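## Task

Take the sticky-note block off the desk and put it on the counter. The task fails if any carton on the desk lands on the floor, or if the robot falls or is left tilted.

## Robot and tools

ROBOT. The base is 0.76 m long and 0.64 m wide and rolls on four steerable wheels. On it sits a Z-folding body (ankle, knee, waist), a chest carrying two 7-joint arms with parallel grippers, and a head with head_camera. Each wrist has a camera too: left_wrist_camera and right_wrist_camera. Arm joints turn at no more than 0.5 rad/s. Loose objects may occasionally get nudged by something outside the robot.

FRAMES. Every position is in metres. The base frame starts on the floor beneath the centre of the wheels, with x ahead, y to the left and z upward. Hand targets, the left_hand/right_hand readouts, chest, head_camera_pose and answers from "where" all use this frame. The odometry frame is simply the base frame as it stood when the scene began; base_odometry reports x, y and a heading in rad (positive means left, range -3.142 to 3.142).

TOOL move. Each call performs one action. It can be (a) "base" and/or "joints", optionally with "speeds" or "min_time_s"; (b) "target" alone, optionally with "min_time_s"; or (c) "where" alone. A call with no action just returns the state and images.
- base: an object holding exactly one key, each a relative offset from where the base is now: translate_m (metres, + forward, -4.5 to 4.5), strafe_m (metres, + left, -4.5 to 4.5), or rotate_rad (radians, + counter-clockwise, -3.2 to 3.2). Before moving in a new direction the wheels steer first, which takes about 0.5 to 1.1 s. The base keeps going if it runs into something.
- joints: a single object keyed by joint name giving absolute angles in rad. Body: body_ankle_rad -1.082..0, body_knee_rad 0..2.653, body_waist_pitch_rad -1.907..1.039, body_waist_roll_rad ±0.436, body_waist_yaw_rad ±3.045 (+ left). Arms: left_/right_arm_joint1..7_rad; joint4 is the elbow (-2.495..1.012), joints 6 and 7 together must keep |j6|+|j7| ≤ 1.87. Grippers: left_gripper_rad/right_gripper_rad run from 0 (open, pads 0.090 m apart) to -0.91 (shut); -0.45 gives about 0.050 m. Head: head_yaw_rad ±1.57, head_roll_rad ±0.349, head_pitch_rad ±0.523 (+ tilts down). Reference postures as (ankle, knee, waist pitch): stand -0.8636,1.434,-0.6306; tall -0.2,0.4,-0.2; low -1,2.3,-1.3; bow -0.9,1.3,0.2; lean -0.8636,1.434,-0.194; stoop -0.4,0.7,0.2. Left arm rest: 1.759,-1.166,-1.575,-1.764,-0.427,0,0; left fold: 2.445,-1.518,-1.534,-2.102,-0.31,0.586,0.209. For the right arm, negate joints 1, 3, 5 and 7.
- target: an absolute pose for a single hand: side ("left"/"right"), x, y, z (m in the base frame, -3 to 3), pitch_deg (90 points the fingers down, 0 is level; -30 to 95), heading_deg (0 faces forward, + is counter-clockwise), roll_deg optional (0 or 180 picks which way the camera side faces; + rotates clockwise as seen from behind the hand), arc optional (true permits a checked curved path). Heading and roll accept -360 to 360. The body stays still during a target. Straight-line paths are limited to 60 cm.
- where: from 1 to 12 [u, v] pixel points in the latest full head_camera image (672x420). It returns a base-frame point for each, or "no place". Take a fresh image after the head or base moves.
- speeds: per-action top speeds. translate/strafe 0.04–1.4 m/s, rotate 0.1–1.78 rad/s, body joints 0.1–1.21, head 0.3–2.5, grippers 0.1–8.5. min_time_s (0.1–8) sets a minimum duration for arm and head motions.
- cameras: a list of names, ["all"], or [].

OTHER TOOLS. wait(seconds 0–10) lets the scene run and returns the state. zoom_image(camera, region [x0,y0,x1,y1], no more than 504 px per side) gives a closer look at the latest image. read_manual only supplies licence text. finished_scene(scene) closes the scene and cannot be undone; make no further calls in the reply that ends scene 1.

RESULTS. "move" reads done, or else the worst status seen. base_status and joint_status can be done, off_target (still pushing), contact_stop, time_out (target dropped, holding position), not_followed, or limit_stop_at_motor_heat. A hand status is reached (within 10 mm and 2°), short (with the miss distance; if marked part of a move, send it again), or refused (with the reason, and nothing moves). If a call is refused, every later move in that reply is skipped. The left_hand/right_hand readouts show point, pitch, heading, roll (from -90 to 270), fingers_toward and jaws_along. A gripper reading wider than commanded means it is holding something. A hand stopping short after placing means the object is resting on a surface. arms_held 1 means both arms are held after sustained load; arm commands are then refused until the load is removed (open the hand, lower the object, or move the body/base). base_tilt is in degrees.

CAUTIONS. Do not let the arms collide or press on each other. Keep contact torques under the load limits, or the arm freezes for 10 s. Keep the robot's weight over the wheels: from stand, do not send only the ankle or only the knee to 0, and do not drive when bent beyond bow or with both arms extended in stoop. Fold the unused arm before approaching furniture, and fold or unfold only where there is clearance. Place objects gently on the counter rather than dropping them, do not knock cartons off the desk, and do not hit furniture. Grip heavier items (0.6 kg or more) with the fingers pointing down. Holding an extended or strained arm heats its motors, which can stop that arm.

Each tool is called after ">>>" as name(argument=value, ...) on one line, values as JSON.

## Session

>>> move(joints={"head_yaw_rad":1.2,"left_arm_joint1_rad":2.445,"left_arm_joint2_rad":-1.518,"left_arm_joint3_rad":-1.534,"left_arm_joint4_rad":-2.102,"left_arm_joint5_rad":-0.31,"left_arm_joint6_rad":0.586,"left_arm_joint7_rad":0.209}, cameras=["head_camera"])

>>> move(joints={"head_yaw_rad":-1.2}, cameras=["head_camera"])

Scene clock: 2.13 s.
Joint torques (N m): left_arm=[2.95 -0.76 0.3 -14.32 0.52 -1.2 0.24] | right_arm=[14.36 7.88 5.93 -14.01 -0.15 -2.42 -0.02]
move: done
base_odometry: x=+0.000 y=+0.000 heading=+0.000
turned_by_wheels: +0.000
turned_by_imu: +0.000
base_tilt: forward=+0.1 right=+0.9
base_status: not commanded
joint_positions: body_ankle_rad=-0.864 body_knee_rad=+1.434 body_waist_pitch_rad=-0.631 body_waist_roll_rad=+0.000 body_waist_yaw_rad=+0.000 left_arm_joint1_rad=+2.443 left_arm_joint2_rad=-1.515 left_arm_joint3_rad=-1.535 left_arm_joint4_rad=-2.100 left_arm_joint5_rad=-0.311 left_arm_joint6_rad=+0.584 left_arm_joint7_rad=+0.207 left_gripper_rad=+0.000 right_arm_joint1_rad=-1.779 right_arm_joint2_rad=-1.191 right_arm_joint3_rad=+1.554 right_arm_joint4_rad=-1.726 right_arm_joint5_rad=+0.418 right_arm_joint6_rad=+0.064 right_arm_joint7_rad=+0.013 right_gripper_rad=+0.000 head_yaw_rad=+1.200 head_roll_rad=+0.000 head_pitch_rad=+0.000
joint_status: all done
arms_held: 0
arms_held_load: -
chest: x=+0.0060 y=+0.0000 z=+1.1944 quat_wxyz=(+1.000, +0.000, -0.030, +0.000) (m; base frame)
head_camera_pose: x=-0.0186 y=+0.1030 z=+1.5587 quat_wxyz=(+0.553, -0.812, +0.122, -0.140) (m; base frame)
left_hand: x=+0.2932 y=+0.2407 z=+0.6445 quat_wxyz=(+0.033, +0.939, +0.094, +0.329) pitch_deg=+51.4 heading_deg=+0.0 roll_deg=+168.6 fingers_toward=(+0.62, +0.00, -0.78) jaws_along=(+0.15, -0.98, +0.12) (m; base frame)
right_hand: x=+0.5958 y=-0.3072 z=+0.8862 quat_wxyz=(+0.046, -0.732, -0.015, -0.679) pitch_deg=+4.2 heading_deg=+5.0 roll_deg=+182.7 fingers_toward=(+0.99, +0.09, -0.07) jaws_along=(+0.08, -1.00, -0.05) (m; base frame)
pictures: head_camera
camera_calibration:
head_camera: T_world_to_cam=[[0.930886, -0.353566, 0.0918792, -0.0894401], [-0.0437305, -0.357555, -0.932868, 1.49005], [0.362682, 0.864376, -0.348305, 0.460591], [0, 0, 0, 1]] pos_world=[-0.0186287, 0.103029, 1.55866]

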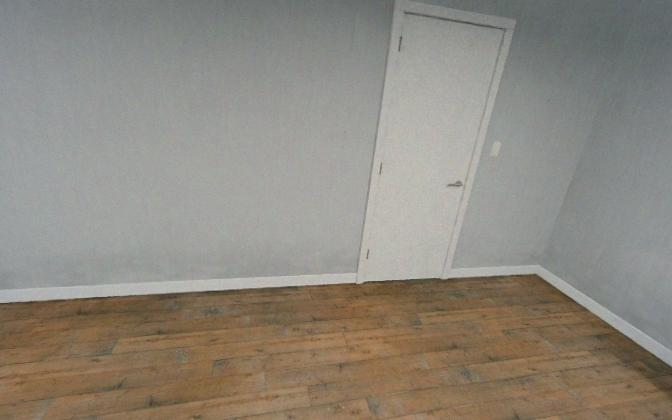

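Scene clock: 5.07 s.
Joint torques (N m): left_arm=[2.96 -0.7 0.12 -14.33 0.68 -1.17 0.27] | right_arm=[14.17 7.74 5.79 -14.03 -0.16 -2.35 0.05]
move: done
base_odometry: x=+0.000 y=+0.000 heading=+0.000
turned_by_wheels: +0.000
turned_by_imu: +0.000
base_tilt: forward=+0.2 right=+0.9
base_status: not commanded
joint_positions: body_ankle_rad=-0.864 body_knee_rad=+1.434 body_waist_pitch_rad=-0.631 body_waist_roll_rad=+0.000 body_waist_yaw_rad=+0.000 left_arm_joint1_rad=+2.443 left_arm_joint2_rad=-1.515 left_arm_joint3_rad=-1.535 left_arm_joint4_rad=-2.100 left_arm_joint5_rad=-0.311 left_arm_joint6_rad=+0.584 left_arm_joint7_rad=+0.207 left_gripper_rad=+0.000 right_arm_joint1_rad=-1.779 right_arm_joint2_rad=-1.191 right_arm_joint3_rad=+1.554 right_arm_joint4_rad=-1.726 right_arm_joint5_rad=+0.418 right_arm_joint6_rad=+0.064 right_arm_joint7_rad=+0.013 right_gripper_rad=+0.000 head_yaw_rad=-1.200 head_roll_rad=+0.000 head_pitch_rad=+0.000
joint_status: all done
arms_held: 0
arms_held_load: -
chest: x=+0.0060 y=+0.0000 z=+1.1944 quat_wxyz=(+1.000, +0.000, -0.030, +0.000) (m; base frame)
head_camera_pose: x=+0.0329 y=-0.0830 z=+1.5618 quat_wxyz=(+0.116, -0.149, +0.808, -0.559) (m; base frame)
left_hand: x=+0.2932 y=+0.2407 z=+0.6445 quat_wxyz=(+0.033, +0.939, +0.094, +0.329) pitch_deg=+51.4 heading_deg=+0.0 roll_deg=+168.6 fingers_toward=(+0.62, +0.00, -0.78) jaws_along=(+0.15, -0.98, +0.12) (m; base frame)
right_hand: x=+0.5958 y=-0.3072 z=+0.8862 quat_wxyz=(+0.046, -0.732, -0.015, -0.679) pitch_deg=+4.2 heading_deg=+5.0 roll_deg=+182.7 fingers_toward=(+0.99, +0.09, -0.07) jaws_along=(+0.08, -1.00, -0.05) (m; base frame)
pictures: head_camera
camera_calibration:
head_camera: T_world_to_cam=[[-0.928543, -0.370676, -0.0201729, 0.0312718], [-0.111797, 0.331044, -0.936969, 1.49446], [0.35399, -0.867761, -0.348829, 0.461154], [0, 0, 0, 1]] pos_world=[0.0328698, -0.0829685, 1.56176]

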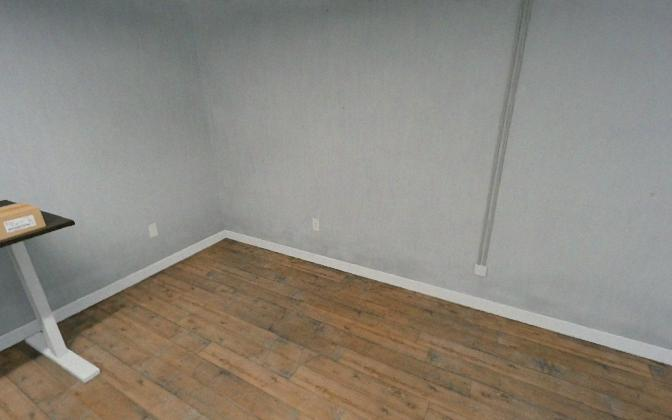

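>>> move(joints={"head_yaw_rad":0,"head_pitch_rad":0.0,"body_ankle_rad":-0.2,"body_knee_rad":0.4,"body_waist_pitch_rad":-0.2}, speeds={"body_ankle_rad":0.6}, cameras=["head_camera"])

Scene clock: 8.87 s.
Joint torques (N m): left_arm=[4.4 -0.28 0.31 -13.64 0.46 -1.08 0.19] | right_arm=[12.98 7.99 5.76 -14.2 -0.11 -2.39 0.03]
move: done
base_odometry: x=+0.000 y=+0.000 heading=+0.000
turned_by_wheels: +0.000
turned_by_imu: +0.000
base_tilt: forward=+0.1 right=+0.8
base_status: not commanded
joint_positions: body_ankle_rad=-0.200 body_knee_rad=+0.400 body_waist_pitch_rad=-0.200 body_waist_roll_rad=+0.000 body_waist_yaw_rad=+0.000 left_arm_joint1_rad=+2.444 left_arm_joint2_rad=-1.515 left_arm_joint3_rad=-1.535 left_arm_joint4_rad=-2.101 left_arm_joint5_rad=-0.311 left_arm_joint6_rad=+0.585 left_arm_joint7_rad=+0.208 left_gripper_rad=+0.000 right_arm_joint1_rad=-1.779 right_arm_joint2_rad=-1.191 right_arm_joint3_rad=+1.554 right_arm_joint4_rad=-1.726 right_arm_joint5_rad=+0.418 right_arm_joint6_rad=+0.064 right_arm_joint7_rad=+0.013 right_gripper_rad=+0.000 head_yaw_rad=+0.000 head_roll_rad=+0.000 head_pitch_rad=+0.000
joint_status: all done
arms_held: 0
arms_held_load: -
chest: x=+0.1059 y=+0.0000 z=+1.3667 quat_wxyz=(+1.000, +0.000, +0.000, +0.000) (m; base frame)
head_camera_pose: x=+0.1927 y=+0.0277 z=+1.7318 quat_wxyz=(+0.388, -0.595, +0.575, -0.406) (m; base frame)
left_hand: x=+0.3592 y=+0.2406 z=+0.8005 quat_wxyz=(+0.030, +0.949, +0.095, +0.300) pitch_deg=+54.9 heading_deg=+0.0 roll_deg=+168.6 fingers_toward=(+0.57, +0.00, -0.82) jaws_along=(+0.16, -0.98, +0.11) (m; base frame)
right_hand: x=+0.6761 y=-0.3072 z=+1.0236 quat_wxyz=(+0.046, -0.752, -0.014, -0.657) pitch_deg=+7.6 heading_deg=+5.1 roll_deg=+183.0 fingers_toward=(+0.99, +0.09, -0.13) jaws_along=(+0.08, -1.00, -0.05) (m; base frame)
pictures: head_camera
camera_calibration:
head_camera: T_world_to_cam=[[0.00910606, -0.999318, 0.035773, -0.0360816], [-0.369386, -0.0366058, -0.928555, 1.6803], [0.929231, -0.00475858, -0.369468, 0.460971], [0, 0, 0, 1]] pos_world=[0.19266, 0.0276454, 1.73186]

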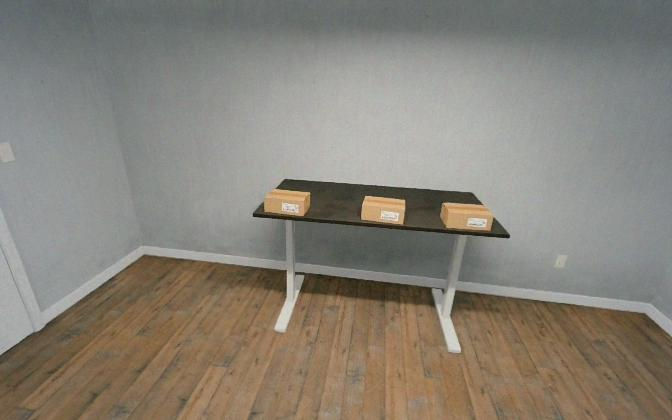

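>>> move(where=[[256,216],[507,236],[287,208],[383,216],[466,222],[330,200],[285,182]])

>>> zoom_image(camera="head_camera", region=[250, 170, 520, 240])

Scene clock: 9.57 s.
Joint torques (N m): left_arm=[4.71 -0.25 0.13 -13.67 0.49 -1.14 0.21] | right_arm=[13.34 7.75 5.99 -14.03 -0.08 -2.33 0.07]
base_odometry: x=+0.000 y=+0.000 heading=+0.000
turned_by_wheels: +0.000
turned_by_imu: +0.000
base_tilt: forward=+0.2 right=+0.9
where, head_camera: pixel (256, 216): x +1.979, y +0.497, z +0.961; pixel (507, 236): x +1.828, y -0.950, z +0.959; pixel (287, 208): x +1.989, y +0.310, z +1.016; pixel (383, 216): x +1.933, y -0.261, z +1.010; pixel (466, 222): x +1.881, y -0.728, z +1.013; pixel (330, 200): x +2.266, y +0.057, z +0.976; pixel (285, 182): x +2.609, y +0.419, z +0.987. By the robot's depth camera.
base_status: not commanded
joint_positions: body_ankle_rad=-0.200 body_knee_rad=+0.400 body_waist_pitch_rad=-0.200 body_waist_roll_rad=+0.000 body_waist_yaw_rad=+0.000 left_arm_joint1_rad=+2.444 left_arm_joint2_rad=-1.515 left_arm_joint3_rad=-1.535 left_arm_joint4_rad=-2.101 left_arm_joint5_rad=-0.311 left_arm_joint6_rad=+0.585 left_arm_joint7_rad=+0.208 left_gripper_rad=+0.000 right_arm_joint1_rad=-1.779 right_arm_joint2_rad=-1.191 right_arm_joint3_rad=+1.554 right_arm_joint4_rad=-1.726 right_arm_joint5_rad=+0.418 right_arm_joint6_rad=+0.064 right_arm_joint7_rad=+0.013 right_gripper_rad=+0.000 head_yaw_rad=+0.000 head_roll_rad=+0.000 head_pitch_rad=+0.000
joint_status: all done
arms_held: 0
arms_held_load: -
chest: x=+0.1059 y=+0.0000 z=+1.3667 quat_wxyz=(+1.000, +0.000, +0.000, +0.000) (m; base frame)
head_camera_pose: x=+0.1927 y=+0.0277 z=+1.7318 quat_wxyz=(+0.388, -0.595, +0.575, -0.406) (m; base frame)
left_hand: x=+0.3592 y=+0.2406 z=+0.8005 quat_wxyz=(+0.030, +0.949, +0.095, +0.300) pitch_deg=+54.9 heading_deg=+0.0 roll_deg=+168.6 fingers_toward=(+0.57, +0.00, -0.82) jaws_along=(+0.16, -0.98, +0.11) (m; base frame)
right_hand: x=+0.6761 y=-0.3072 z=+1.0236 quat_wxyz=(+0.046, -0.752, -0.014, -0.657) pitch_deg=+7.6 heading_deg=+5.1 roll_deg=+183.0 fingers_toward=(+0.99, +0.09, -0.13) jaws_along=(+0.08, -1.00, -0.05) (m; base frame)
pictures: none

Scaled by 1.867.
This view is cut from an older image: the scene may have changed since it was taken.

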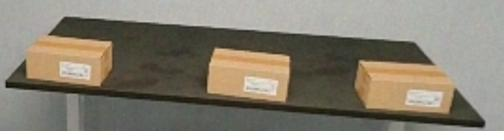

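>>> move(base={"rotate_rad":-0.104}, joints={"body_ankle_rad":-0.4,"body_knee_rad":0.7,"body_waist_pitch_rad":0.2}, speeds={"body_ankle_rad":0.5})

>>> move(target={"side":"right","x":0.88,"y":-0.15,"z":1.21,"pitch_deg":64,"heading_deg":0,"roll_deg":0,"arc":true})

>>> move(base={"translate_m":1.2}, cameras=["head_camera","right_wrist_camera"])

Scene clock: 13.43 s.
Joint torques (N m): left_arm=[15.97 -0.44 0.45 -8.22 0.31 0 0.36] | right_arm=[-0.35 6.07 4.33 -11.8 -0.12 -1.95 0.15]
move: done
base_odometry: x=+0.000 y=+0.000 heading=-0.104
turned_by_wheels: -0.104
turned_by_imu: -0.104
base_tilt: forward=+0.1 right=+0.9
base_status: done
joint_positions: body_ankle_rad=-0.400 body_knee_rad=+0.700 body_waist_pitch_rad=+0.200 body_waist_roll_rad=+0.000 body_waist_yaw_rad=+0.000 left_arm_joint1_rad=+2.445 left_arm_joint2_rad=-1.516 left_arm_joint3_rad=-1.534 left_arm_joint4_rad=-2.101 left_arm_joint5_rad=-0.311 left_arm_joint6_rad=+0.585 left_arm_joint7_rad=+0.208 left_gripper_rad=+0.000 right_arm_joint1_rad=-1.779 right_arm_joint2_rad=-1.191 right_arm_joint3_rad=+1.554 right_arm_joint4_rad=-1.726 right_arm_joint5_rad=+0.418 right_arm_joint6_rad=+0.064 right_arm_joint7_rad=+0.013 right_gripper_rad=+0.000 head_yaw_rad=+0.000 head_roll_rad=+0.000 head_pitch_rad=+0.000
joint_status: all done
arms_held: 0
arms_held_load: -
chest: x=+0.2936 y=+0.0000 z=+1.2801 quat_wxyz=(+0.969, +0.000, +0.247, +0.000) (m; base frame)
head_camera_pose: x=+0.5449 y=+0.0276 z=+1.5588 quat_wxyz=(+0.234, -0.677, +0.654, -0.246) (m; base frame)
left_hand: x=+0.2439 y=+0.2402 z=+0.6619 quat_wxyz=(+0.006, +0.993, +0.100, +0.055) pitch_deg=+83.6 heading_deg=-0.4 roll_deg=+168.2 fingers_toward=(+0.11, +0.00, -0.99) jaws_along=(+0.20, -0.98, +0.02) (m; base frame)
right_hand: x=+0.6293 y=-0.3073 z=+0.7054 quat_wxyz=(+0.048, -0.892, -0.002, -0.450) pitch_deg=+36.2 heading_deg=+6.2 roll_deg=+186.0 fingers_toward=(+0.80, +0.09, -0.59) jaws_along=(+0.05, -1.00, -0.08) (m; base frame)
pictures: none

Scene clock: 19.50 s.
Joint torques (N m): left_arm=[16.25 -0.11 0.34 -8.28 0.41 -0.05 0.32] | right_arm=[29.62 -1.39 4.84 13.04 -0.86 0.43 0.17]
move: done
base_odometry: x=+0.000 y=+0.000 heading=-0.104
turned_by_wheels: +0.000
turned_by_imu: -0.001
base_tilt: forward=+0.3 right=+0.9
base_status: not commanded
joint_positions: body_ankle_rad=-0.400 body_knee_rad=+0.700 body_waist_pitch_rad=+0.200 body_waist_roll_rad=+0.000 body_waist_yaw_rad=+0.000 left_arm_joint1_rad=+2.445 left_arm_joint2_rad=-1.516 left_arm_joint3_rad=-1.534 left_arm_joint4_rad=-2.101 left_arm_joint5_rad=-0.311 left_arm_joint6_rad=+0.585 left_arm_joint7_rad=+0.208 left_gripper_rad=+0.000 right_arm_joint1_rad=-1.651 right_arm_joint2_rad=+1.421 right_arm_joint3_rad=+2.086 right_arm_joint4_rad=-1.271 right_arm_joint5_rad=+0.214 right_arm_joint6_rad=-0.829 right_arm_joint7_rad=+0.673 right_gripper_rad=+0.000 head_yaw_rad=+0.000 head_roll_rad=+0.000 head_pitch_rad=+0.000
joint_status: not commanded
arms_held: 0
arms_held_load: -
chest: x=+0.2936 y=+0.0000 z=+1.2801 quat_wxyz=(+0.969, +0.000, +0.247, +0.000) (m; base frame)
head_camera_pose: x=+0.5449 y=+0.0276 z=+1.5588 quat_wxyz=(+0.234, -0.677, +0.654, -0.246) (m; base frame)
left_hand: x=+0.2439 y=+0.2402 z=+0.6619 quat_wxyz=(+0.006, +0.993, +0.100, +0.055) pitch_deg=+83.6 heading_deg=-0.4 roll_deg=+168.1 fingers_toward=(+0.11, +0.00, -0.99) jaws_along=(+0.20, -0.98, +0.02) (m; base frame)
right_hand: x=+0.8797 y=-0.1495 z=+1.2082 quat_wxyz=(-0.223, -0.001, -0.975, -0.002) pitch_deg=+64.2 heading_deg=+0.4 roll_deg=+0.4 fingers_toward=(+0.44, +0.00, -0.90) jaws_along=(+0.00, +1.00, +0.00) (m; base frame)
right_hand_status: reached (checked arc, turning the hand the other way up, to end with the hand's camera side up, planned for 5.6 s): 2 mm and 0.3 deg off.
pictures: none

Scene clock: 24.60 s.
Joint torques (N m): left_arm=[16.66 -0.31 0.41 -7.95 0.41 -0.12 0.38] | right_arm=[28.78 -1.82 4.92 12.86 -0.83 0.61 0.15]
move: done
base_odometry: x=+1.194 y=-0.120 heading=-0.101
turned_by_wheels: +0.002
turned_by_imu: +0.000
base_tilt: forward=+0.2 right=+0.9
base_status: done
joint_positions: body_ankle_rad=-0.400 body_knee_rad=+0.700 body_waist_pitch_rad=+0.200 body_waist_roll_rad=+0.000 body_waist_yaw_rad=+0.000 left_arm_joint1_rad=+2.444 left_arm_joint2_rad=-1.516 left_arm_joint3_rad=-1.534 left_arm_joint4_rad=-2.102 left_arm_joint5_rad=-0.311 left_arm_joint6_rad=+0.585 left_arm_joint7_rad=+0.208 left_gripper_rad=+0.000 right_arm_joint1_rad=-1.649 right_arm_joint2_rad=+1.422 right_arm_joint3_rad=+2.085 right_arm_joint4_rad=-1.270 right_arm_joint5_rad=+0.214 right_arm_joint6_rad=-0.830 right_arm_joint7_rad=+0.673 right_gripper_rad=+0.000 head_yaw_rad=+0.000 head_roll_rad=+0.000 head_pitch_rad=+0.000
joint_status: not commanded
arms_held: 0
arms_held_load: -
chest: x=+0.2936 y=+0.0000 z=+1.2800 quat_wxyz=(+0.969, +0.000, +0.248, +0.000) (m; base frame)
head_camera_pose: x=+0.5449 y=+0.0277 z=+1.5587 quat_wxyz=(+0.234, -0.677, +0.654, -0.246) (m; base frame)
left_hand: x=+0.2447 y=+0.2402 z=+0.6619 quat_wxyz=(+0.006, +0.993, +0.100, +0.056) pitch_deg=+83.6 heading_deg=-0.4 roll_deg=+168.1 fingers_toward=(+0.11, +0.00, -0.99) jaws_along=(+0.20, -0.98, +0.02) (m; base frame)
right_hand: x=+0.8798 y=-0.1498 z=+1.2093 quat_wxyz=(-0.224, +0.000, -0.975, -0.001) pitch_deg=+64.1 heading_deg=+0.2 roll_deg=+0.3 fingers_toward=(+0.44, +0.00, -0.90) jaws_along=(+0.00, +1.00, +0.00) (m; base frame)
pictures: head_camera, right_wrist_camera
camera_calibration:
head_camera: T_world_to_cam=[[0.0251518, -0.999318, 0.0270174, -0.0281918], [-0.769599, -0.0366047, -0.637478, 1.41404], [0.638032, -0.0047588, -0.769995, 0.852639], [0, 0, 0, 1]] pos_world=[0.544939, 0.0276454, 1.55871]
right_wrist_camera: T_world_to_cam=[[0.0130499, -0.999764, 0.0173895, -0.187193], [-0.995706, -0.0113989, 0.0918716, 0.769792], [-0.0916517, -0.0185138, -0.995619, 1.42013], [0, 0, 0, 1]] pos_world=[0.899087, -0.152082, 1.34644]

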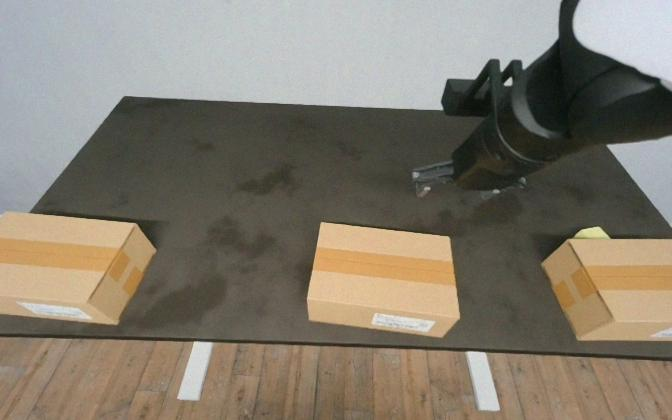

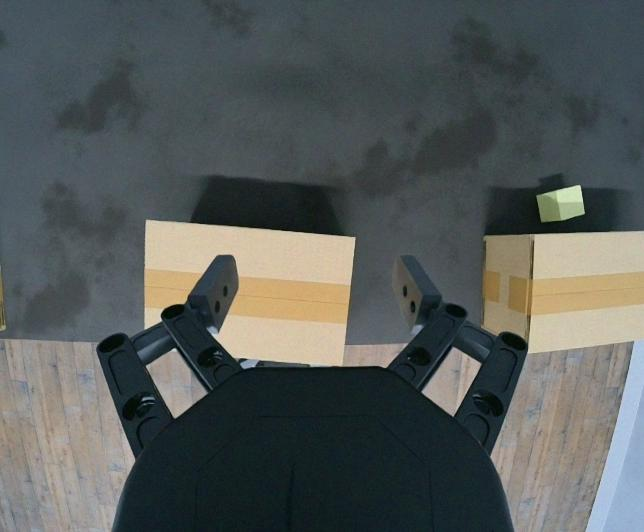

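>>> move(base={"strafe_m":-0.375}, cameras=["head_camera","right_wrist_camera"])

>>> zoom_image(camera="right_wrist_camera", region=[200, 100, 450, 350])

Scene clock: 29.50 s.
Joint torques (N m): left_arm=[16.11 0.83 0.22 -7.96 0.37 -0.11 0.24] | right_arm=[28.88 -1.48 4.94 12.74 -0.48 0.72 -0.18]
move: done
base_odometry: x=+1.157 y=-0.493 heading=-0.104
turned_by_wheels: -0.003
turned_by_imu: +0.003
base_tilt: forward=+0.2 right=+0.8
base_status: done
joint_positions: body_ankle_rad=-0.400 body_knee_rad=+0.700 body_waist_pitch_rad=+0.200 body_waist_roll_rad=+0.000 body_waist_yaw_rad=+0.000 left_arm_joint1_rad=+2.445 left_arm_joint2_rad=-1.519 left_arm_joint3_rad=-1.534 left_arm_joint4_rad=-2.102 left_arm_joint5_rad=-0.311 left_arm_joint6_rad=+0.585 left_arm_joint7_rad=+0.208 left_gripper_rad=+0.000 right_arm_joint1_rad=-1.649 right_arm_joint2_rad=+1.422 right_arm_joint3_rad=+2.085 right_arm_joint4_rad=-1.270 right_arm_joint5_rad=+0.213 right_arm_joint6_rad=-0.830 right_arm_joint7_rad=+0.674 right_gripper_rad=+0.000 head_yaw_rad=+0.000 head_roll_rad=+0.000 head_pitch_rad=+0.000
joint_status: not commanded
arms_held: 0
arms_held_load: -
chest: x=+0.2936 y=+0.0000 z=+1.2800 quat_wxyz=(+0.969, +0.000, +0.248, +0.000) (m; base frame)
head_camera_pose: x=+0.5449 y=+0.0276 z=+1.5588 quat_wxyz=(+0.234, -0.677, +0.654, -0.246) (m; base frame)
left_hand: x=+0.2442 y=+0.2397 z=+0.6620 quat_wxyz=(+0.006, +0.993, +0.101, +0.055) pitch_deg=+83.6 heading_deg=-0.4 roll_deg=+168.0 fingers_toward=(+0.11, +0.00, -0.99) jaws_along=(+0.20, -0.98, +0.02) (m; base frame)
right_hand: x=+0.8799 y=-0.1501 z=+1.2095 quat_wxyz=(-0.224, +0.000, -0.974, +0.000) pitch_deg=+64.1 heading_deg=+0.1 roll_deg=+0.1 fingers_toward=(+0.44, +0.00, -0.90) jaws_along=(+0.00, +1.00, +0.00) (m; base frame)
pictures: head_camera, right_wrist_camera
camera_calibration:
head_camera: T_world_to_cam=[[0.0251229, -0.999327, 0.0267363, -0.0277375], [-0.769599, -0.0364032, -0.637489, 1.41405], [0.638033, -0.00456064, -0.769996, 0.852635], [0, 0, 0, 1]] pos_world=[0.544939, 0.0276457, 1.55871]
right_wrist_camera: T_world_to_cam=[[0.012883, -0.999738, 0.0189174, -0.189191], [-0.995754, -0.0111024, 0.0913868, 0.77052], [-0.0911528, -0.0200144, -0.995636, 1.41958], [0, 0, 0, 1]] pos_world=[0.899084, -0.152175, 1.34654]

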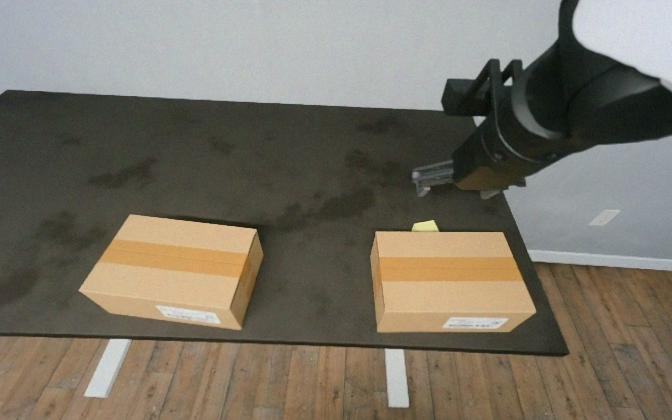

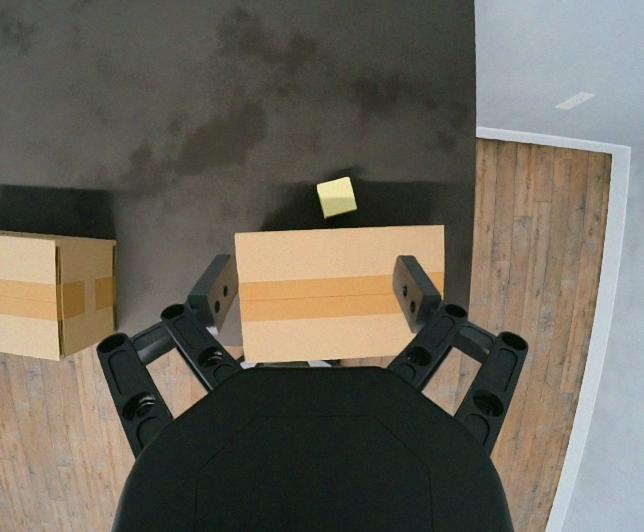

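Scaled by 2.016 from the camera's 644x532 image, which has a finer 1265x1045 frame.

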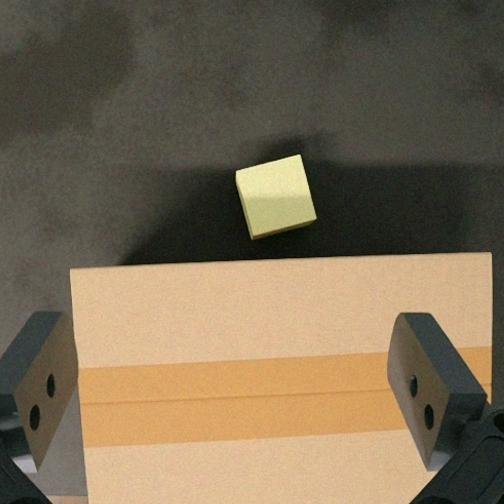

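>>> move(target={"side":"right","x":0.99,"y":-0.168,"z":1.12,"pitch_deg":63,"heading_deg":16,"roll_deg":0,"arc":true})

>>> move(target={"side":"right","x":0.99,"y":-0.168,"z":1.05,"pitch_deg":72,"heading_deg":16,"roll_deg":0}, cameras=["head_camera","right_wrist_camera"])

Scene clock: 37.20 s.
Joint torques (N m): left_arm=[16.06 0.98 0.33 -7.92 0.26 -0.06 0.24] | right_arm=[36.3 -0.54 0.16 14.2 -0.38 0.59 -0.36]
move: done
base_odometry: x=+1.157 y=-0.493 heading=-0.104
turned_by_wheels: +0.000
turned_by_imu: -0.001
base_tilt: forward=+0.3 right=+0.8
base_status: not commanded
joint_positions: body_ankle_rad=-0.400 body_knee_rad=+0.700 body_waist_pitch_rad=+0.200 body_waist_roll_rad=+0.000 body_waist_yaw_rad=+0.000 left_arm_joint1_rad=+2.445 left_arm_joint2_rad=-1.519 left_arm_joint3_rad=-1.534 left_arm_joint4_rad=-2.102 left_arm_joint5_rad=-0.311 left_arm_joint6_rad=+0.585 left_arm_joint7_rad=+0.208 left_gripper_rad=+0.000 right_arm_joint1_rad=-2.085 right_arm_joint2_rad=+1.623 right_arm_joint3_rad=+1.614 right_arm_joint4_rad=-0.703 right_arm_joint5_rad=-0.317 right_arm_joint6_rad=-0.911 right_arm_joint7_rad=-0.345 right_gripper_rad=+0.000 head_yaw_rad=+0.000 head_roll_rad=+0.000 head_pitch_rad=+0.000
joint_status: not commanded
arms_held: 0
arms_held_load: -
chest: x=+0.2936 y=+0.0000 z=+1.2800 quat_wxyz=(+0.969, +0.000, +0.248, +0.000) (m; base frame)
head_camera_pose: x=+0.5449 y=+0.0276 z=+1.5588 quat_wxyz=(+0.234, -0.677, +0.654, -0.246) (m; base frame)
left_hand: x=+0.2442 y=+0.2397 z=+0.6620 quat_wxyz=(+0.006, +0.993, +0.101, +0.055) pitch_deg=+83.6 heading_deg=-0.4 roll_deg=+168.0 fingers_toward=(+0.11, +0.00, -0.99) jaws_along=(+0.20, -0.98, +0.02) (m; base frame)
right_hand: x=+0.9921 y=-0.1682 z=+1.1219 quat_wxyz=(-0.235, +0.135, -0.962, -0.033) pitch_deg=+62.5 heading_deg=+16.0 roll_deg=+0.0 fingers_toward=(+0.44, +0.13, -0.89) jaws_along=(-0.28, +0.96, +0.00) (m; base frame)
right_hand_status: reached (checked arc, as near as the arm gets, to end with the hand's camera side up, planned for 2.4 s): 3 mm and 0.5 deg off.
pictures: none

Scene clock: 37.50 s.
Joint torques (N m): left_arm=[16.3 0.98 0.24 -8.01 0.35 -0.13 0.22] | right_arm=[36.44 -0.15 0.06 14.35 -0.11 0.63 -0.42]
move: refused
base_odometry: x=+1.157 y=-0.493 heading=-0.104
turned_by_wheels: +0.000
turned_by_imu: +0.000
base_tilt: forward=+0.2 right=+0.9
base_status: not commanded
joint_positions: body_ankle_rad=-0.400 body_knee_rad=+0.700 body_waist_pitch_rad=+0.200 body_waist_roll_rad=+0.000 body_waist_yaw_rad=+0.000 left_arm_joint1_rad=+2.445 left_arm_joint2_rad=-1.519 left_arm_joint3_rad=-1.534 left_arm_joint4_rad=-2.102 left_arm_joint5_rad=-0.311 left_arm_joint6_rad=+0.585 left_arm_joint7_rad=+0.208 left_gripper_rad=+0.000 right_arm_joint1_rad=-2.085 right_arm_joint2_rad=+1.623 right_arm_joint3_rad=+1.614 right_arm_joint4_rad=-0.703 right_arm_joint5_rad=-0.317 right_arm_joint6_rad=-0.911 right_arm_joint7_rad=-0.345 right_gripper_rad=+0.000 head_yaw_rad=+0.000 head_roll_rad=+0.000 head_pitch_rad=+0.000
joint_status: not commanded
arms_held: 0
arms_held_load: -
chest: x=+0.2936 y=+0.0000 z=+1.2800 quat_wxyz=(+0.969, +0.000, +0.248, +0.000) (m; base frame)
head_camera_pose: x=+0.5449 y=+0.0276 z=+1.5588 quat_wxyz=(+0.234, -0.677, +0.654, -0.246) (m; base frame)
left_hand: x=+0.2442 y=+0.2397 z=+0.6620 quat_wxyz=(+0.006, +0.993, +0.101, +0.055) pitch_deg=+83.6 heading_deg=-0.4 roll_deg=+168.0 fingers_toward=(+0.11, +0.00, -0.99) jaws_along=(+0.20, -0.98, +0.02) (m; base frame)
right_hand: x=+0.9921 y=-0.1683 z=+1.1219 quat_wxyz=(-0.235, +0.135, -0.962, -0.033) pitch_deg=+62.5 heading_deg=+16.0 roll_deg=+0.0 fingers_toward=(+0.44, +0.13, -0.89) jaws_along=(-0.28, +0.96, +0.00) (m; base frame)
right_hand_status: refused: no posture of the arm gets there (right_arm_joint6_rad would come within 0.1 rad of its limit): the closest leaves the hand 54 mm and 15.6 deg from the pose. Nothing moved. A plan exists at "x" 0.91, or at "pitch_deg" 62.
pictures: head_camera, right_wrist_camera
camera_calibration:
head_camera: T_world_to_cam=[[0.0251157, -0.999327, 0.0267404, -0.0277425], [-0.76946, -0.0364012, -0.637657, 1.4143], [0.638201, -0.00456044, -0.769856, 0.852403], [0, 0, 0, 1]] pos_world=[0.54494, 0.0276457, 1.55881]
right_wrist_camera: T_world_to_cam=[[0.288036, -0.957414, 0.0198343, -0.473973], [-0.955988, -0.286275, 0.0642904, 0.834618], [-0.0558745, -0.0374793, -0.997734, 1.30671], [0, 0, 0, 1]] pos_world=[1.00742, -0.165884, 1.25949]

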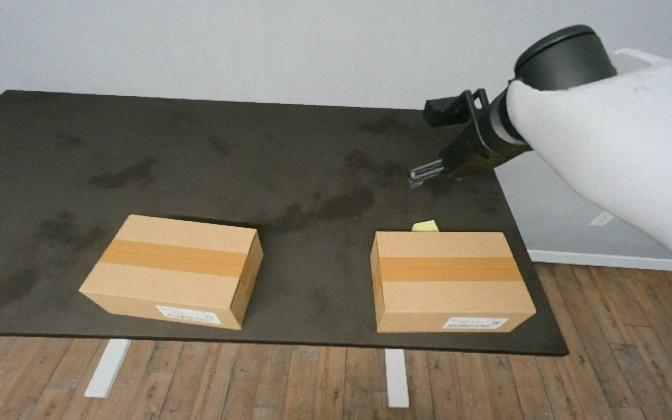

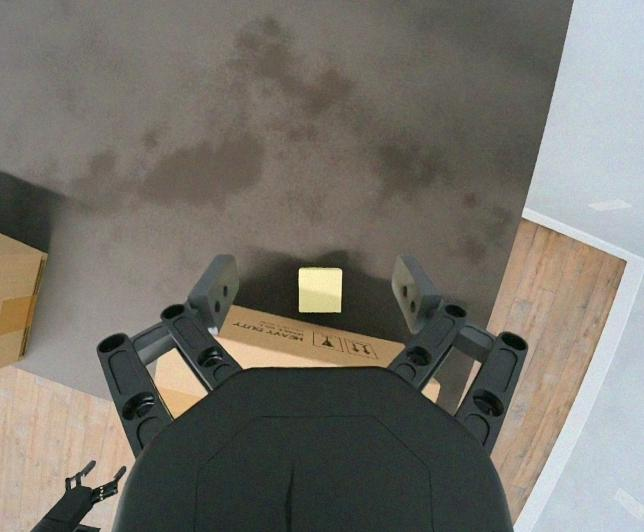

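>>> move(base={"translate_m":0.08})

>>> move(target={"side":"right","x":0.902,"y":-0.176,"z":1.07,"pitch_deg":73,"heading_deg":16,"roll_deg":0,"arc":true}, cameras=["head_camera","right_wrist_camera"])

Scene clock: 42.07 s.
Joint torques (N m): left_arm=[16.4 0.74 0.26 -7.54 0.23 -0.06 0.22] | right_arm=[37.34 -0.81 0.24 13.92 -0.24 0.73 -0.23]
move: done
base_odometry: x=+1.236 y=-0.502 heading=-0.105
turned_by_wheels: +0.000
turned_by_imu: -0.004
base_tilt: forward=+0.2 right=+0.8
base_status: done
joint_positions: body_ankle_rad=-0.400 body_knee_rad=+0.700 body_waist_pitch_rad=+0.200 body_waist_roll_rad=+0.000 body_waist_yaw_rad=+0.000 left_arm_joint1_rad=+2.444 left_arm_joint2_rad=-1.519 left_arm_joint3_rad=-1.534 left_arm_joint4_rad=-2.102 left_arm_joint5_rad=-0.311 left_arm_joint6_rad=+0.585 left_arm_joint7_rad=+0.208 left_gripper_rad=+0.000 right_arm_joint1_rad=-2.087 right_arm_joint2_rad=+1.624 right_arm_joint3_rad=+1.614 right_arm_joint4_rad=-0.702 right_arm_joint5_rad=-0.317 right_arm_joint6_rad=-0.912 right_arm_joint7_rad=-0.345 right_gripper_rad=+0.000 head_yaw_rad=+0.000 head_roll_rad=+0.000 head_pitch_rad=+0.000
joint_status: not commanded
arms_held: 0
arms_held_load: -
chest: x=+0.2935 y=+0.0000 z=+1.2801 quat_wxyz=(+0.969, +0.000, +0.247, +0.000) (m; base frame)
head_camera_pose: x=+0.5448 y=+0.0276 z=+1.5588 quat_wxyz=(+0.234, -0.677, +0.654, -0.246) (m; base frame)
left_hand: x=+0.2448 y=+0.2397 z=+0.6621 quat_wxyz=(+0.006, +0.993, +0.101, +0.056) pitch_deg=+83.5 heading_deg=-0.4 roll_deg=+168.0 fingers_toward=(+0.11, +0.00, -0.99) jaws_along=(+0.20, -0.98, +0.02) (m; base frame)
right_hand: x=+0.9916 y=-0.1680 z=+1.1206 quat_wxyz=(-0.234, +0.135, -0.962, -0.033) pitch_deg=+62.6 heading_deg=+16.1 roll_deg=+0.0 fingers_toward=(+0.44, +0.13, -0.89) jaws_along=(-0.28, +0.96, +0.00) (m; base frame)
pictures: none

Scene clock: 43.70 s.
Joint torques (N m): left_arm=[16.35 0.94 0.25 -7.71 0.35 -0.18 0.27] | right_arm=[34.7 -0.9 -0.14 12.69 0.6 0.65 0.3]
move: done
base_odometry: x=+1.236 y=-0.502 heading=-0.105
turned_by_wheels: +0.000
turned_by_imu: +0.000
base_tilt: forward=+0.2 right=+0.8
base_status: not commanded
joint_positions: body_ankle_rad=-0.400 body_knee_rad=+0.700 body_waist_pitch_rad=+0.200 body_waist_roll_rad=+0.000 body_waist_yaw_rad=+0.000 left_arm_joint1_rad=+2.444 left_arm_joint2_rad=-1.519 left_arm_joint3_rad=-1.534 left_arm_joint4_rad=-2.102 left_arm_joint5_rad=-0.311 left_arm_joint6_rad=+0.585 left_arm_joint7_rad=+0.208 left_gripper_rad=+0.000 right_arm_joint1_rad=-1.921 right_arm_joint2_rad=+1.639 right_arm_joint3_rad=+1.614 right_arm_joint4_rad=-1.099 right_arm_joint5_rad=-0.291 right_arm_joint6_rad=-0.868 right_arm_joint7_rad=-0.297 right_gripper_rad=+0.000 head_yaw_rad=+0.000 head_roll_rad=+0.000 head_pitch_rad=+0.000
joint_status: not commanded
arms_held: 0
arms_held_load: -
chest: x=+0.2935 y=+0.0000 z=+1.2801 quat_wxyz=(+0.969, +0.000, +0.247, +0.000) (m; base frame)
head_camera_pose: x=+0.5448 y=+0.0276 z=+1.5588 quat_wxyz=(+0.234, -0.677, +0.654, -0.246) (m; base frame)
left_hand: x=+0.2448 y=+0.2397 z=+0.6621 quat_wxyz=(+0.006, +0.993, +0.101, +0.056) pitch_deg=+83.5 heading_deg=-0.4 roll_deg=+168.0 fingers_toward=(+0.11, +0.00, -0.99) jaws_along=(+0.20, -0.98, +0.02) (m; base frame)
right_hand: x=+0.9012 y=-0.1764 z=+1.0683 quat_wxyz=(-0.145, +0.137, -0.980, -0.021) pitch_deg=+73.2 heading_deg=+16.4 roll_deg=+0.5 fingers_toward=(+0.28, +0.08, -0.96) jaws_along=(-0.28, +0.96, +0.00) (m; base frame)
right_hand_status: reached (straight line, to end with the hand's camera side forward, planned for 1.1 s): 2 mm and 0.2 deg off.
pictures: head_camera, right_wrist_camera
camera_calibration:
head_camera: T_world_to_cam=[[0.0251157, -0.999327, 0.0267404, -0.0277375], [-0.76946, -0.0364012, -0.637657, 1.41415], [0.638201, -0.00456044, -0.769856, 0.85253], [0, 0, 0, 1]] pos_world=[0.54474, 0.0276457, 1.55881]
right_wrist_camera: T_world_to_cam=[[0.290723, -0.956693, 0.0148055, -0.451415], [-0.927926, -0.278141, 0.248176, 0.528597], [-0.23331, -0.0858889, -0.968602, 1.36807], [0, 0, 0, 1]] pos_world=[0.940919, -0.167339, 1.20061]

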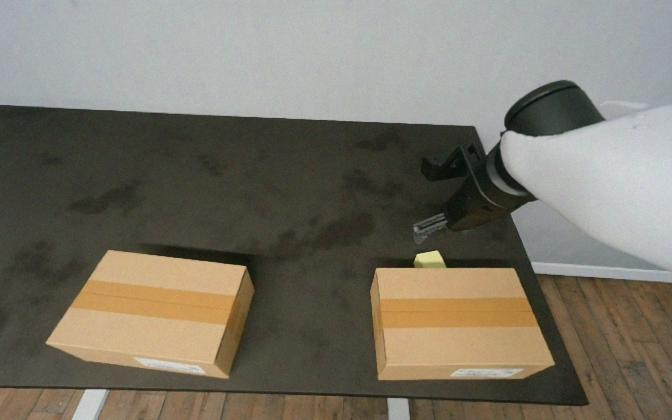

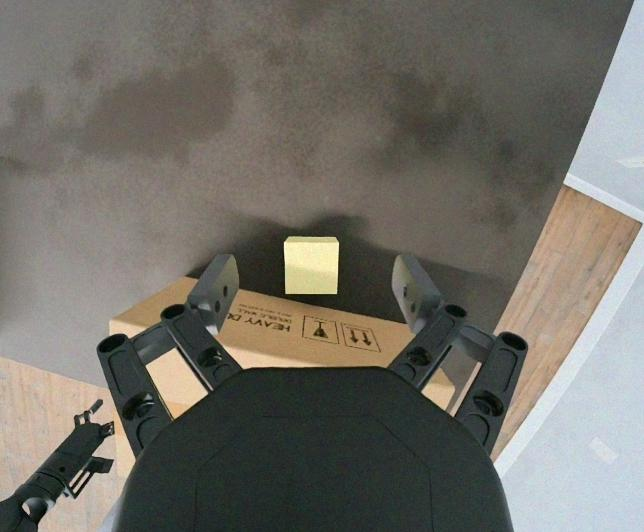

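>>> move(target={"side":"right","x":0.897,"y":-0.174,"z":0.992,"pitch_deg":74,"heading_deg":16,"roll_deg":0}, cameras=["head_camera","right_wrist_camera"])

Scene clock: 46.03 s.
Joint torques (N m): left_arm=[16.73 1.04 0.28 -7.72 0.32 -0.11 0.24] | right_arm=[34.74 -1.32 -0.08 12.53 0.43 0.61 0.1]
move: done
base_odometry: x=+1.236 y=-0.502 heading=-0.105
turned_by_wheels: +0.000
turned_by_imu: +0.000
base_tilt: forward=+0.3 right=+0.9
base_status: not commanded
joint_positions: body_ankle_rad=-0.400 body_knee_rad=+0.700 body_waist_pitch_rad=+0.200 body_waist_roll_rad=+0.000 body_waist_yaw_rad=+0.000 left_arm_joint1_rad=+2.444 left_arm_joint2_rad=-1.519 left_arm_joint3_rad=-1.534 left_arm_joint4_rad=-2.102 left_arm_joint5_rad=-0.311 left_arm_joint6_rad=+0.585 left_arm_joint7_rad=+0.208 left_gripper_rad=+0.000 right_arm_joint1_rad=-2.043 right_arm_joint2_rad=+1.652 right_arm_joint3_rad=+1.608 right_arm_joint4_rad=-1.138 right_arm_joint5_rad=-0.241 right_arm_joint6_rad=-0.730 right_arm_joint7_rad=-0.232 right_gripper_rad=+0.000 head_yaw_rad=+0.000 head_roll_rad=+0.000 head_pitch_rad=+0.000
joint_status: not commanded
arms_held: 0
arms_held_load: -
chest: x=+0.2935 y=+0.0000 z=+1.2801 quat_wxyz=(+0.969, +0.000, +0.247, +0.000) (m; base frame)
head_camera_pose: x=+0.5448 y=+0.0276 z=+1.5588 quat_wxyz=(+0.234, -0.677, +0.654, -0.246) (m; base frame)
left_hand: x=+0.2448 y=+0.2397 z=+0.6621 quat_wxyz=(+0.006, +0.993, +0.101, +0.056) pitch_deg=+83.5 heading_deg=-0.4 roll_deg=+168.0 fingers_toward=(+0.11, +0.00, -0.99) jaws_along=(+0.20, -0.98, +0.02) (m; base frame)
right_hand: x=+0.8963 y=-0.1743 z=+0.9915 quat_wxyz=(-0.137, +0.138, -0.981, -0.020) pitch_deg=+74.1 heading_deg=+16.3 roll_deg=+0.4 fingers_toward=(+0.26, +0.08, -0.96) jaws_along=(-0.28, +0.96, +0.00) (m; base frame)
right_hand_status: reached (straight line, to end with the hand's camera side forward, planned for 0.6 s): 1 mm and 0.1 deg off.
pictures: head_camera, right_wrist_camera
camera_calibration:
head_camera: T_world_to_cam=[[0.025118, -0.999327, 0.0267422, -0.0277416], [-0.76946, -0.0364041, -0.637657, 1.41415], [0.638201, -0.00456042, -0.769856, 0.85253], [0, 0, 0, 1]] pos_world=[0.54474, 0.0276457, 1.55881]
right_wrist_camera: T_world_to_cam=[[0.291113, -0.956567, 0.0152443, -0.447649], [-0.92404, -0.277015, 0.263463, 0.525201], [-0.247797, -0.0907837, -0.964549, 1.30094], [0, 0, 0, 1]] pos_world=[0.937991, -0.164614, 1.12327]

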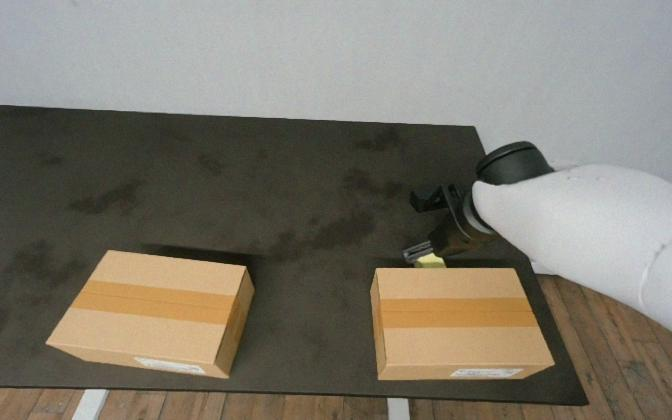

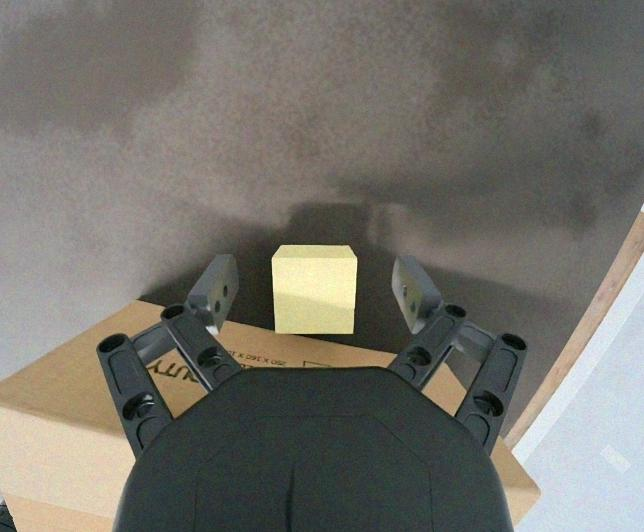

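>>> move(joints={"right_gripper_rad":-0.7}, cameras=["right_wrist_camera"])

>>> move(target={"side":"right","x":0.9,"y":-0.17,"z":1.15,"pitch_deg":66,"heading_deg":16,"roll_deg":0}, cameras=["head_camera","right_wrist_camera"])

Scene clock: 48.27 s.
Joint torques (N m): left_arm=[16.14 1.03 0.22 -7.69 0.38 -0.1 0.23] | right_arm=[34.42 -0.98 -0.18 12.25 0.6 0.6 0.26]
move: off_target
base_odometry: x=+1.236 y=-0.502 heading=-0.105
turned_by_wheels: +0.000
turned_by_imu: +0.000
base_tilt: forward=+0.2 right=+0.9
base_status: not commanded
joint_positions: body_ankle_rad=-0.400 body_knee_rad=+0.700 body_waist_pitch_rad=+0.200 body_waist_roll_rad=+0.000 body_waist_yaw_rad=+0.000 left_arm_joint1_rad=+2.444 left_arm_joint2_rad=-1.519 left_arm_joint3_rad=-1.534 left_arm_joint4_rad=-2.102 left_arm_joint5_rad=-0.311 left_arm_joint6_rad=+0.585 left_arm_joint7_rad=+0.208 left_gripper_rad=+0.000 right_arm_joint1_rad=-2.043 right_arm_joint2_rad=+1.652 right_arm_joint3_rad=+1.608 right_arm_joint4_rad=-1.137 right_arm_joint5_rad=-0.241 right_arm_joint6_rad=-0.729 right_arm_joint7_rad=-0.232 right_gripper_rad=-0.490 head_yaw_rad=+0.000 head_roll_rad=+0.000 head_pitch_rad=+0.000
joint_status: right_gripper_rad off_target (ended at -0.490, target -0.700)
arms_held: 0
arms_held_load: -
chest: x=+0.2935 y=+0.0000 z=+1.2801 quat_wxyz=(+0.969, +0.000, +0.247, +0.000) (m; base frame)
head_camera_pose: x=+0.5448 y=+0.0276 z=+1.5588 quat_wxyz=(+0.234, -0.677, +0.654, -0.246) (m; base frame)
left_hand: x=+0.2448 y=+0.2397 z=+0.6621 quat_wxyz=(+0.006, +0.993, +0.101, +0.056) pitch_deg=+83.5 heading_deg=-0.4 roll_deg=+168.0 fingers_toward=(+0.11, +0.00, -0.99) jaws_along=(+0.20, -0.98, +0.02) (m; base frame)
right_hand: x=+0.8966 y=-0.1743 z=+0.9918 quat_wxyz=(-0.137, +0.138, -0.981, -0.020) pitch_deg=+74.1 heading_deg=+16.3 roll_deg=+0.3 fingers_toward=(+0.26, +0.08, -0.96) jaws_along=(-0.28, +0.96, +0.00) (m; base frame)
pictures: right_wrist_camera
camera_calibration:
right_wrist_camera: T_world_to_cam=[[0.29101, -0.956595, 0.015483, -0.447886], [-0.924255, -0.276918, 0.262811, 0.526279], [-0.247116, -0.0907909, -0.964723, 1.30074], [0, 0, 0, 1]] pos_world=[0.938188, -0.164614, 1.12347]

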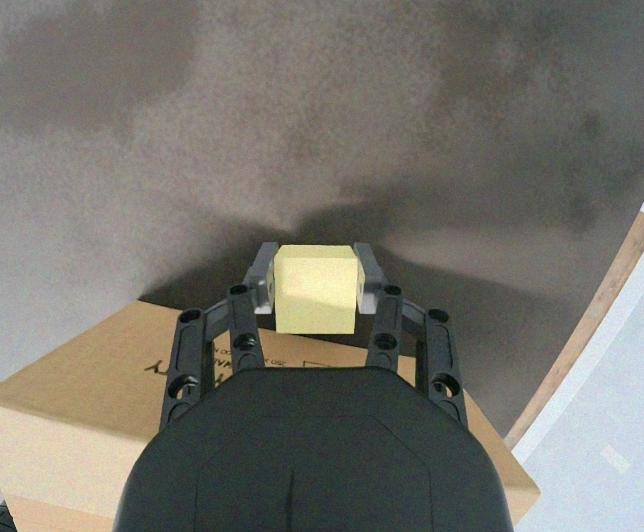

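Scene clock: 49.80 s.
Joint torques (N m): left_arm=[16.77 0.94 0.22 -7.75 0.39 -0.13 0.24] | right_arm=[31.18 -3.34 0.2 13.68 -0.32 0.59 -0.34]
move: done
base_odometry: x=+1.236 y=-0.502 heading=-0.105
turned_by_wheels: +0.000
turned_by_imu: +0.000
base_tilt: forward=+0.2 right=+0.8
base_status: not commanded
joint_positions: body_ankle_rad=-0.400 body_knee_rad=+0.700 body_waist_pitch_rad=+0.200 body_waist_roll_rad=+0.000 body_waist_yaw_rad=+0.000 left_arm_joint1_rad=+2.444 left_arm_joint2_rad=-1.519 left_arm_joint3_rad=-1.534 left_arm_joint4_rad=-2.102 left_arm_joint5_rad=-0.311 left_arm_joint6_rad=+0.585 left_arm_joint7_rad=+0.208 left_gripper_rad=+0.000 right_arm_joint1_rad=-1.709 right_arm_joint2_rad=+1.628 right_arm_joint3_rad=+1.626 right_arm_joint4_rad=-1.233 right_arm_joint5_rad=-0.264 right_arm_joint6_rad=-0.823 right_arm_joint7_rad=-0.288 right_gripper_rad=-0.490 head_yaw_rad=+0.000 head_roll_rad=+0.000 head_pitch_rad=+0.000
joint_status: not commanded
arms_held: 0
arms_held_load: -
chest: x=+0.2935 y=+0.0000 z=+1.2801 quat_wxyz=(+0.969, +0.000, +0.247, +0.000) (m; base frame)
head_camera_pose: x=+0.5448 y=+0.0276 z=+1.5588 quat_wxyz=(+0.234, -0.677, +0.654, -0.246) (m; base frame)
left_hand: x=+0.2448 y=+0.2397 z=+0.6621 quat_wxyz=(+0.006, +0.993, +0.101, +0.056) pitch_deg=+83.5 heading_deg=-0.4 roll_deg=+168.0 fingers_toward=(+0.11, +0.00, -0.99) jaws_along=(+0.20, -0.98, +0.02) (m; base frame)
right_hand: x=+0.8998 y=-0.1699 z=+1.1487 quat_wxyz=(-0.205, +0.136, -0.969, -0.028) pitch_deg=+66.1 heading_deg=+15.8 roll_deg=-0.2 fingers_toward=(+0.39, +0.11, -0.91) jaws_along=(-0.28, +0.96, +0.00) (m; base frame)
right_hand_status: reached (straight line, to end with the hand's camera side up, planned for 1.0 s): 1 mm and 0.1 deg off.
pictures: head_camera, right_wrist_camera
camera_calibration:
head_camera: T_world_to_cam=[[0.0251157, -0.999327, 0.0267404, -0.0277375], [-0.76946, -0.0364012, -0.637657, 1.41415], [0.638201, -0.00456044, -0.769856, 0.85253], [0, 0, 0, 1]] pos_world=[0.54474, 0.0276457, 1.55881]
right_wrist_camera: T_world_to_cam=[[0.289026, -0.957105, 0.0203409, -0.450917], [-0.950319, -0.284282, 0.126796, 0.667607], [-0.115575, -0.0559778, -0.99172, 1.37192], [0, 0, 0, 1]] pos_world=[0.923325, -0.164989, 1.28508]

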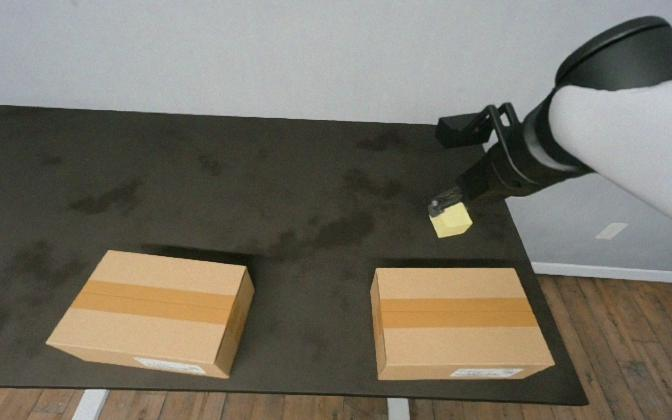

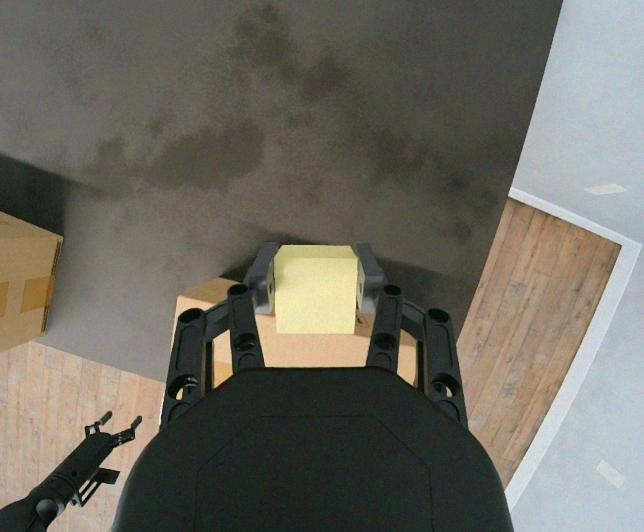

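>>> move(base={"translate_m":-0.65}, joints={"head_pitch_rad":-0.3})

>>> move(base={"rotate_rad":3.1416}, cameras=["head_camera"])

>>> move(where=[[300,209],[100,208],[200,240],[400,240],[300,150]])

Scene clock: 54.90 s.
Joint torques (N m): left_arm=[15.81 1 0.33 -8.15 0.35 -0.08 0.21] | right_arm=[30.88 -3.2 0.25 13.97 -0.29 1.01 -0.36]
move: done
base_odometry: x=+0.590 y=-0.435 heading=-0.104
turned_by_wheels: +0.001
turned_by_imu: +0.001
base_tilt: forward=+0.3 right=+0.9
base_status: done
joint_positions: body_ankle_rad=-0.400 body_knee_rad=+0.700 body_waist_pitch_rad=+0.200 body_waist_roll_rad=+0.000 body_waist_yaw_rad=+0.000 left_arm_joint1_rad=+2.446 left_arm_joint2_rad=-1.519 left_arm_joint3_rad=-1.534 left_arm_joint4_rad=-2.102 left_arm_joint5_rad=-0.311 left_arm_joint6_rad=+0.585 left_arm_joint7_rad=+0.208 left_gripper_rad=+0.000 right_arm_joint1_rad=-1.708 right_arm_joint2_rad=+1.628 right_arm_joint3_rad=+1.627 right_arm_joint4_rad=-1.233 right_arm_joint5_rad=-0.264 right_arm_joint6_rad=-0.825 right_arm_joint7_rad=-0.289 right_gripper_rad=-0.490 head_yaw_rad=+0.000 head_roll_rad=+0.000 head_pitch_rad=-0.300
joint_status: all done
arms_held: 0
arms_held_load: -
chest: x=+0.2933 y=+0.0000 z=+1.2802 quat_wxyz=(+0.969, +0.000, +0.247, +0.000) (m; base frame)
head_camera_pose: x=+0.5241 y=+0.0276 z=+1.5972 quat_wxyz=(+0.329, -0.632, +0.611, -0.344) (m; base frame)
left_hand: x=+0.2432 y=+0.2397 z=+0.6620 quat_wxyz=(+0.006, +0.993, +0.101, +0.055) pitch_deg=+83.7 heading_deg=-0.4 roll_deg=+168.0 fingers_toward=(+0.11, +0.00, -0.99) jaws_along=(+0.20, -0.98, +0.02) (m; base frame)
right_hand: x=+0.8993 y=-0.1698 z=+1.1494 quat_wxyz=(-0.205, +0.136, -0.969, -0.028) pitch_deg=+66.1 heading_deg=+15.9 roll_deg=-0.1 fingers_toward=(+0.39, +0.11, -0.91) jaws_along=(-0.28, +0.96, +0.00) (m; base frame)
pictures: none

Scene clock: 60.47 s.
Joint torques (N m): left_arm=[16 0.91 0.59 -8.13 0.28 -0.16 0.21] | right_arm=[31.31 -2.7 -0.03 13.66 0.03 0.8 -0.05]
move: done
base_odometry: x=+0.590 y=-0.435 heading=+3.037
turned_by_wheels: +3.141
turned_by_imu: +3.121
base_tilt: forward=+0.2 right=+0.9
base_status: done
joint_positions: body_ankle_rad=-0.400 body_knee_rad=+0.700 body_waist_pitch_rad=+0.200 body_waist_roll_rad=+0.000 body_waist_yaw_rad=+0.000 left_arm_joint1_rad=+2.445 left_arm_joint2_rad=-1.519 left_arm_joint3_rad=-1.534 left_arm_joint4_rad=-2.102 left_arm_joint5_rad=-0.311 left_arm_joint6_rad=+0.585 left_arm_joint7_rad=+0.208 left_gripper_rad=+0.000 right_arm_joint1_rad=-1.709 right_arm_joint2_rad=+1.627 right_arm_joint3_rad=+1.627 right_arm_joint4_rad=-1.233 right_arm_joint5_rad=-0.265 right_arm_joint6_rad=-0.824 right_arm_joint7_rad=-0.290 right_gripper_rad=-0.490 head_yaw_rad=+0.000 head_roll_rad=+0.000 head_pitch_rad=-0.300
joint_status: not commanded
arms_held: 0
arms_held_load: -
chest: x=+0.2933 y=+0.0001 z=+1.2801 quat_wxyz=(+0.969, +0.000, +0.247, +0.000) (m; base frame)
head_camera_pose: x=+0.5242 y=+0.0278 z=+1.5972 quat_wxyz=(+0.329, -0.632, +0.611, -0.344) (m; base frame)
left_hand: x=+0.2437 y=+0.2401 z=+0.6620 quat_wxyz=(+0.006, +0.993, +0.101, +0.055) pitch_deg=+83.6 heading_deg=-0.1 roll_deg=+168.3 fingers_toward=(+0.11, +0.00, -0.99) jaws_along=(+0.20, -0.98, +0.02) (m; base frame)
right_hand: x=+0.8994 y=-0.1693 z=+1.1490 quat_wxyz=(-0.205, +0.137, -0.969, -0.029) pitch_deg=+66.1 heading_deg=+16.1 roll_deg=+0.0 fingers_toward=(+0.39, +0.11, -0.91) jaws_along=(-0.28, +0.96, +0.00) (m; base frame)
pictures: head_camera
camera_calibration:
head_camera: T_world_to_cam=[[0.0163816, -0.999313, 0.0332516, -0.0339677], [-0.546281, -0.0367989, -0.836793, 1.62383], [0.837442, -0.00445672, -0.546509, 0.434033], [0, 0, 0, 1]] pos_world=[0.524149, 0.0277454, 1.59715]

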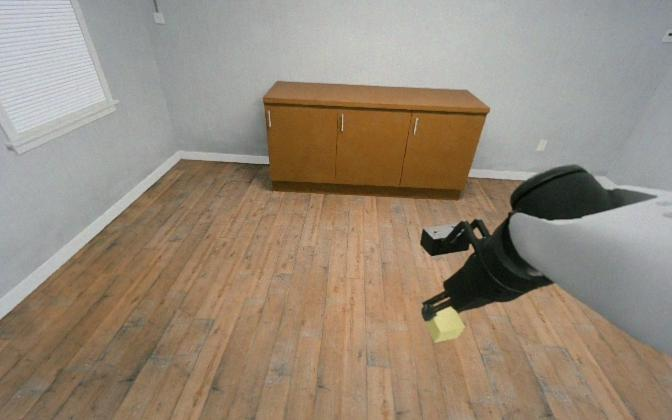

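Scene clock: 60.47 s.
Joint torques (N m): left_arm=[16 0.91 0.59 -8.13 0.28 -0.16 0.21] | right_arm=[31.31 -2.7 -0.03 13.66 0.03 0.8 -0.05]
base_odometry: x=+0.590 y=-0.435 heading=+3.037
turned_by_wheels: +0.000
turned_by_imu: +0.000
base_tilt: forward=+0.2 right=+0.9
where, head_camera: pixel (300, 209): x +2.897, y +0.328, z +0.040; pixel (100, 208): x +2.547, y +1.804, z +0.212; pixel (200, 240): x +2.379, y +1.011, z +0.073; pixel (400, 240): no place (The depth camera has no reading there.); pixel (300, 150): x +3.084, y +0.336, z +0.516. By the robot's depth camera.
base_status: done
joint_positions: body_ankle_rad=-0.400 body_knee_rad=+0.700 body_waist_pitch_rad=+0.200 body_waist_roll_rad=+0.000 body_waist_yaw_rad=+0.000 left_arm_joint1_rad=+2.445 left_arm_joint2_rad=-1.519 left_arm_joint3_rad=-1.534 left_arm_joint4_rad=-2.102 left_arm_joint5_rad=-0.311 left_arm_joint6_rad=+0.585 left_arm_joint7_rad=+0.208 left_gripper_rad=+0.000 right_arm_joint1_rad=-1.709 right_arm_joint2_rad=+1.627 right_arm_joint3_rad=+1.627 right_arm_joint4_rad=-1.233 right_arm_joint5_rad=-0.265 right_arm_joint6_rad=-0.824 right_arm_joint7_rad=-0.290 right_gripper_rad=-0.490 head_yaw_rad=+0.000 head_roll_rad=+0.000 head_pitch_rad=-0.300
joint_status: not commanded
arms_held: 0
arms_held_load: -
chest: x=+0.2933 y=+0.0001 z=+1.2801 quat_wxyz=(+0.969, +0.000, +0.247, +0.000) (m; base frame)
head_camera_pose: x=+0.5242 y=+0.0278 z=+1.5972 quat_wxyz=(+0.329, -0.632, +0.611, -0.344) (m; base frame)
left_hand: x=+0.2437 y=+0.2401 z=+0.6620 quat_wxyz=(+0.006, +0.993, +0.101, +0.055) pitch_deg=+83.6 heading_deg=-0.1 roll_deg=+168.3 fingers_toward=(+0.11, +0.00, -0.99) jaws_along=(+0.20, -0.98, +0.02) (m; base frame)
right_hand: x=+0.8994 y=-0.1693 z=+1.1490 quat_wxyz=(-0.205, +0.137, -0.969, -0.029) pitch_deg=+66.1 heading_deg=+16.1 roll_deg=+0.0 fingers_toward=(+0.39, +0.11, -0.91) jaws_along=(-0.28, +0.96, +0.00) (m; base frame)
pictures: none


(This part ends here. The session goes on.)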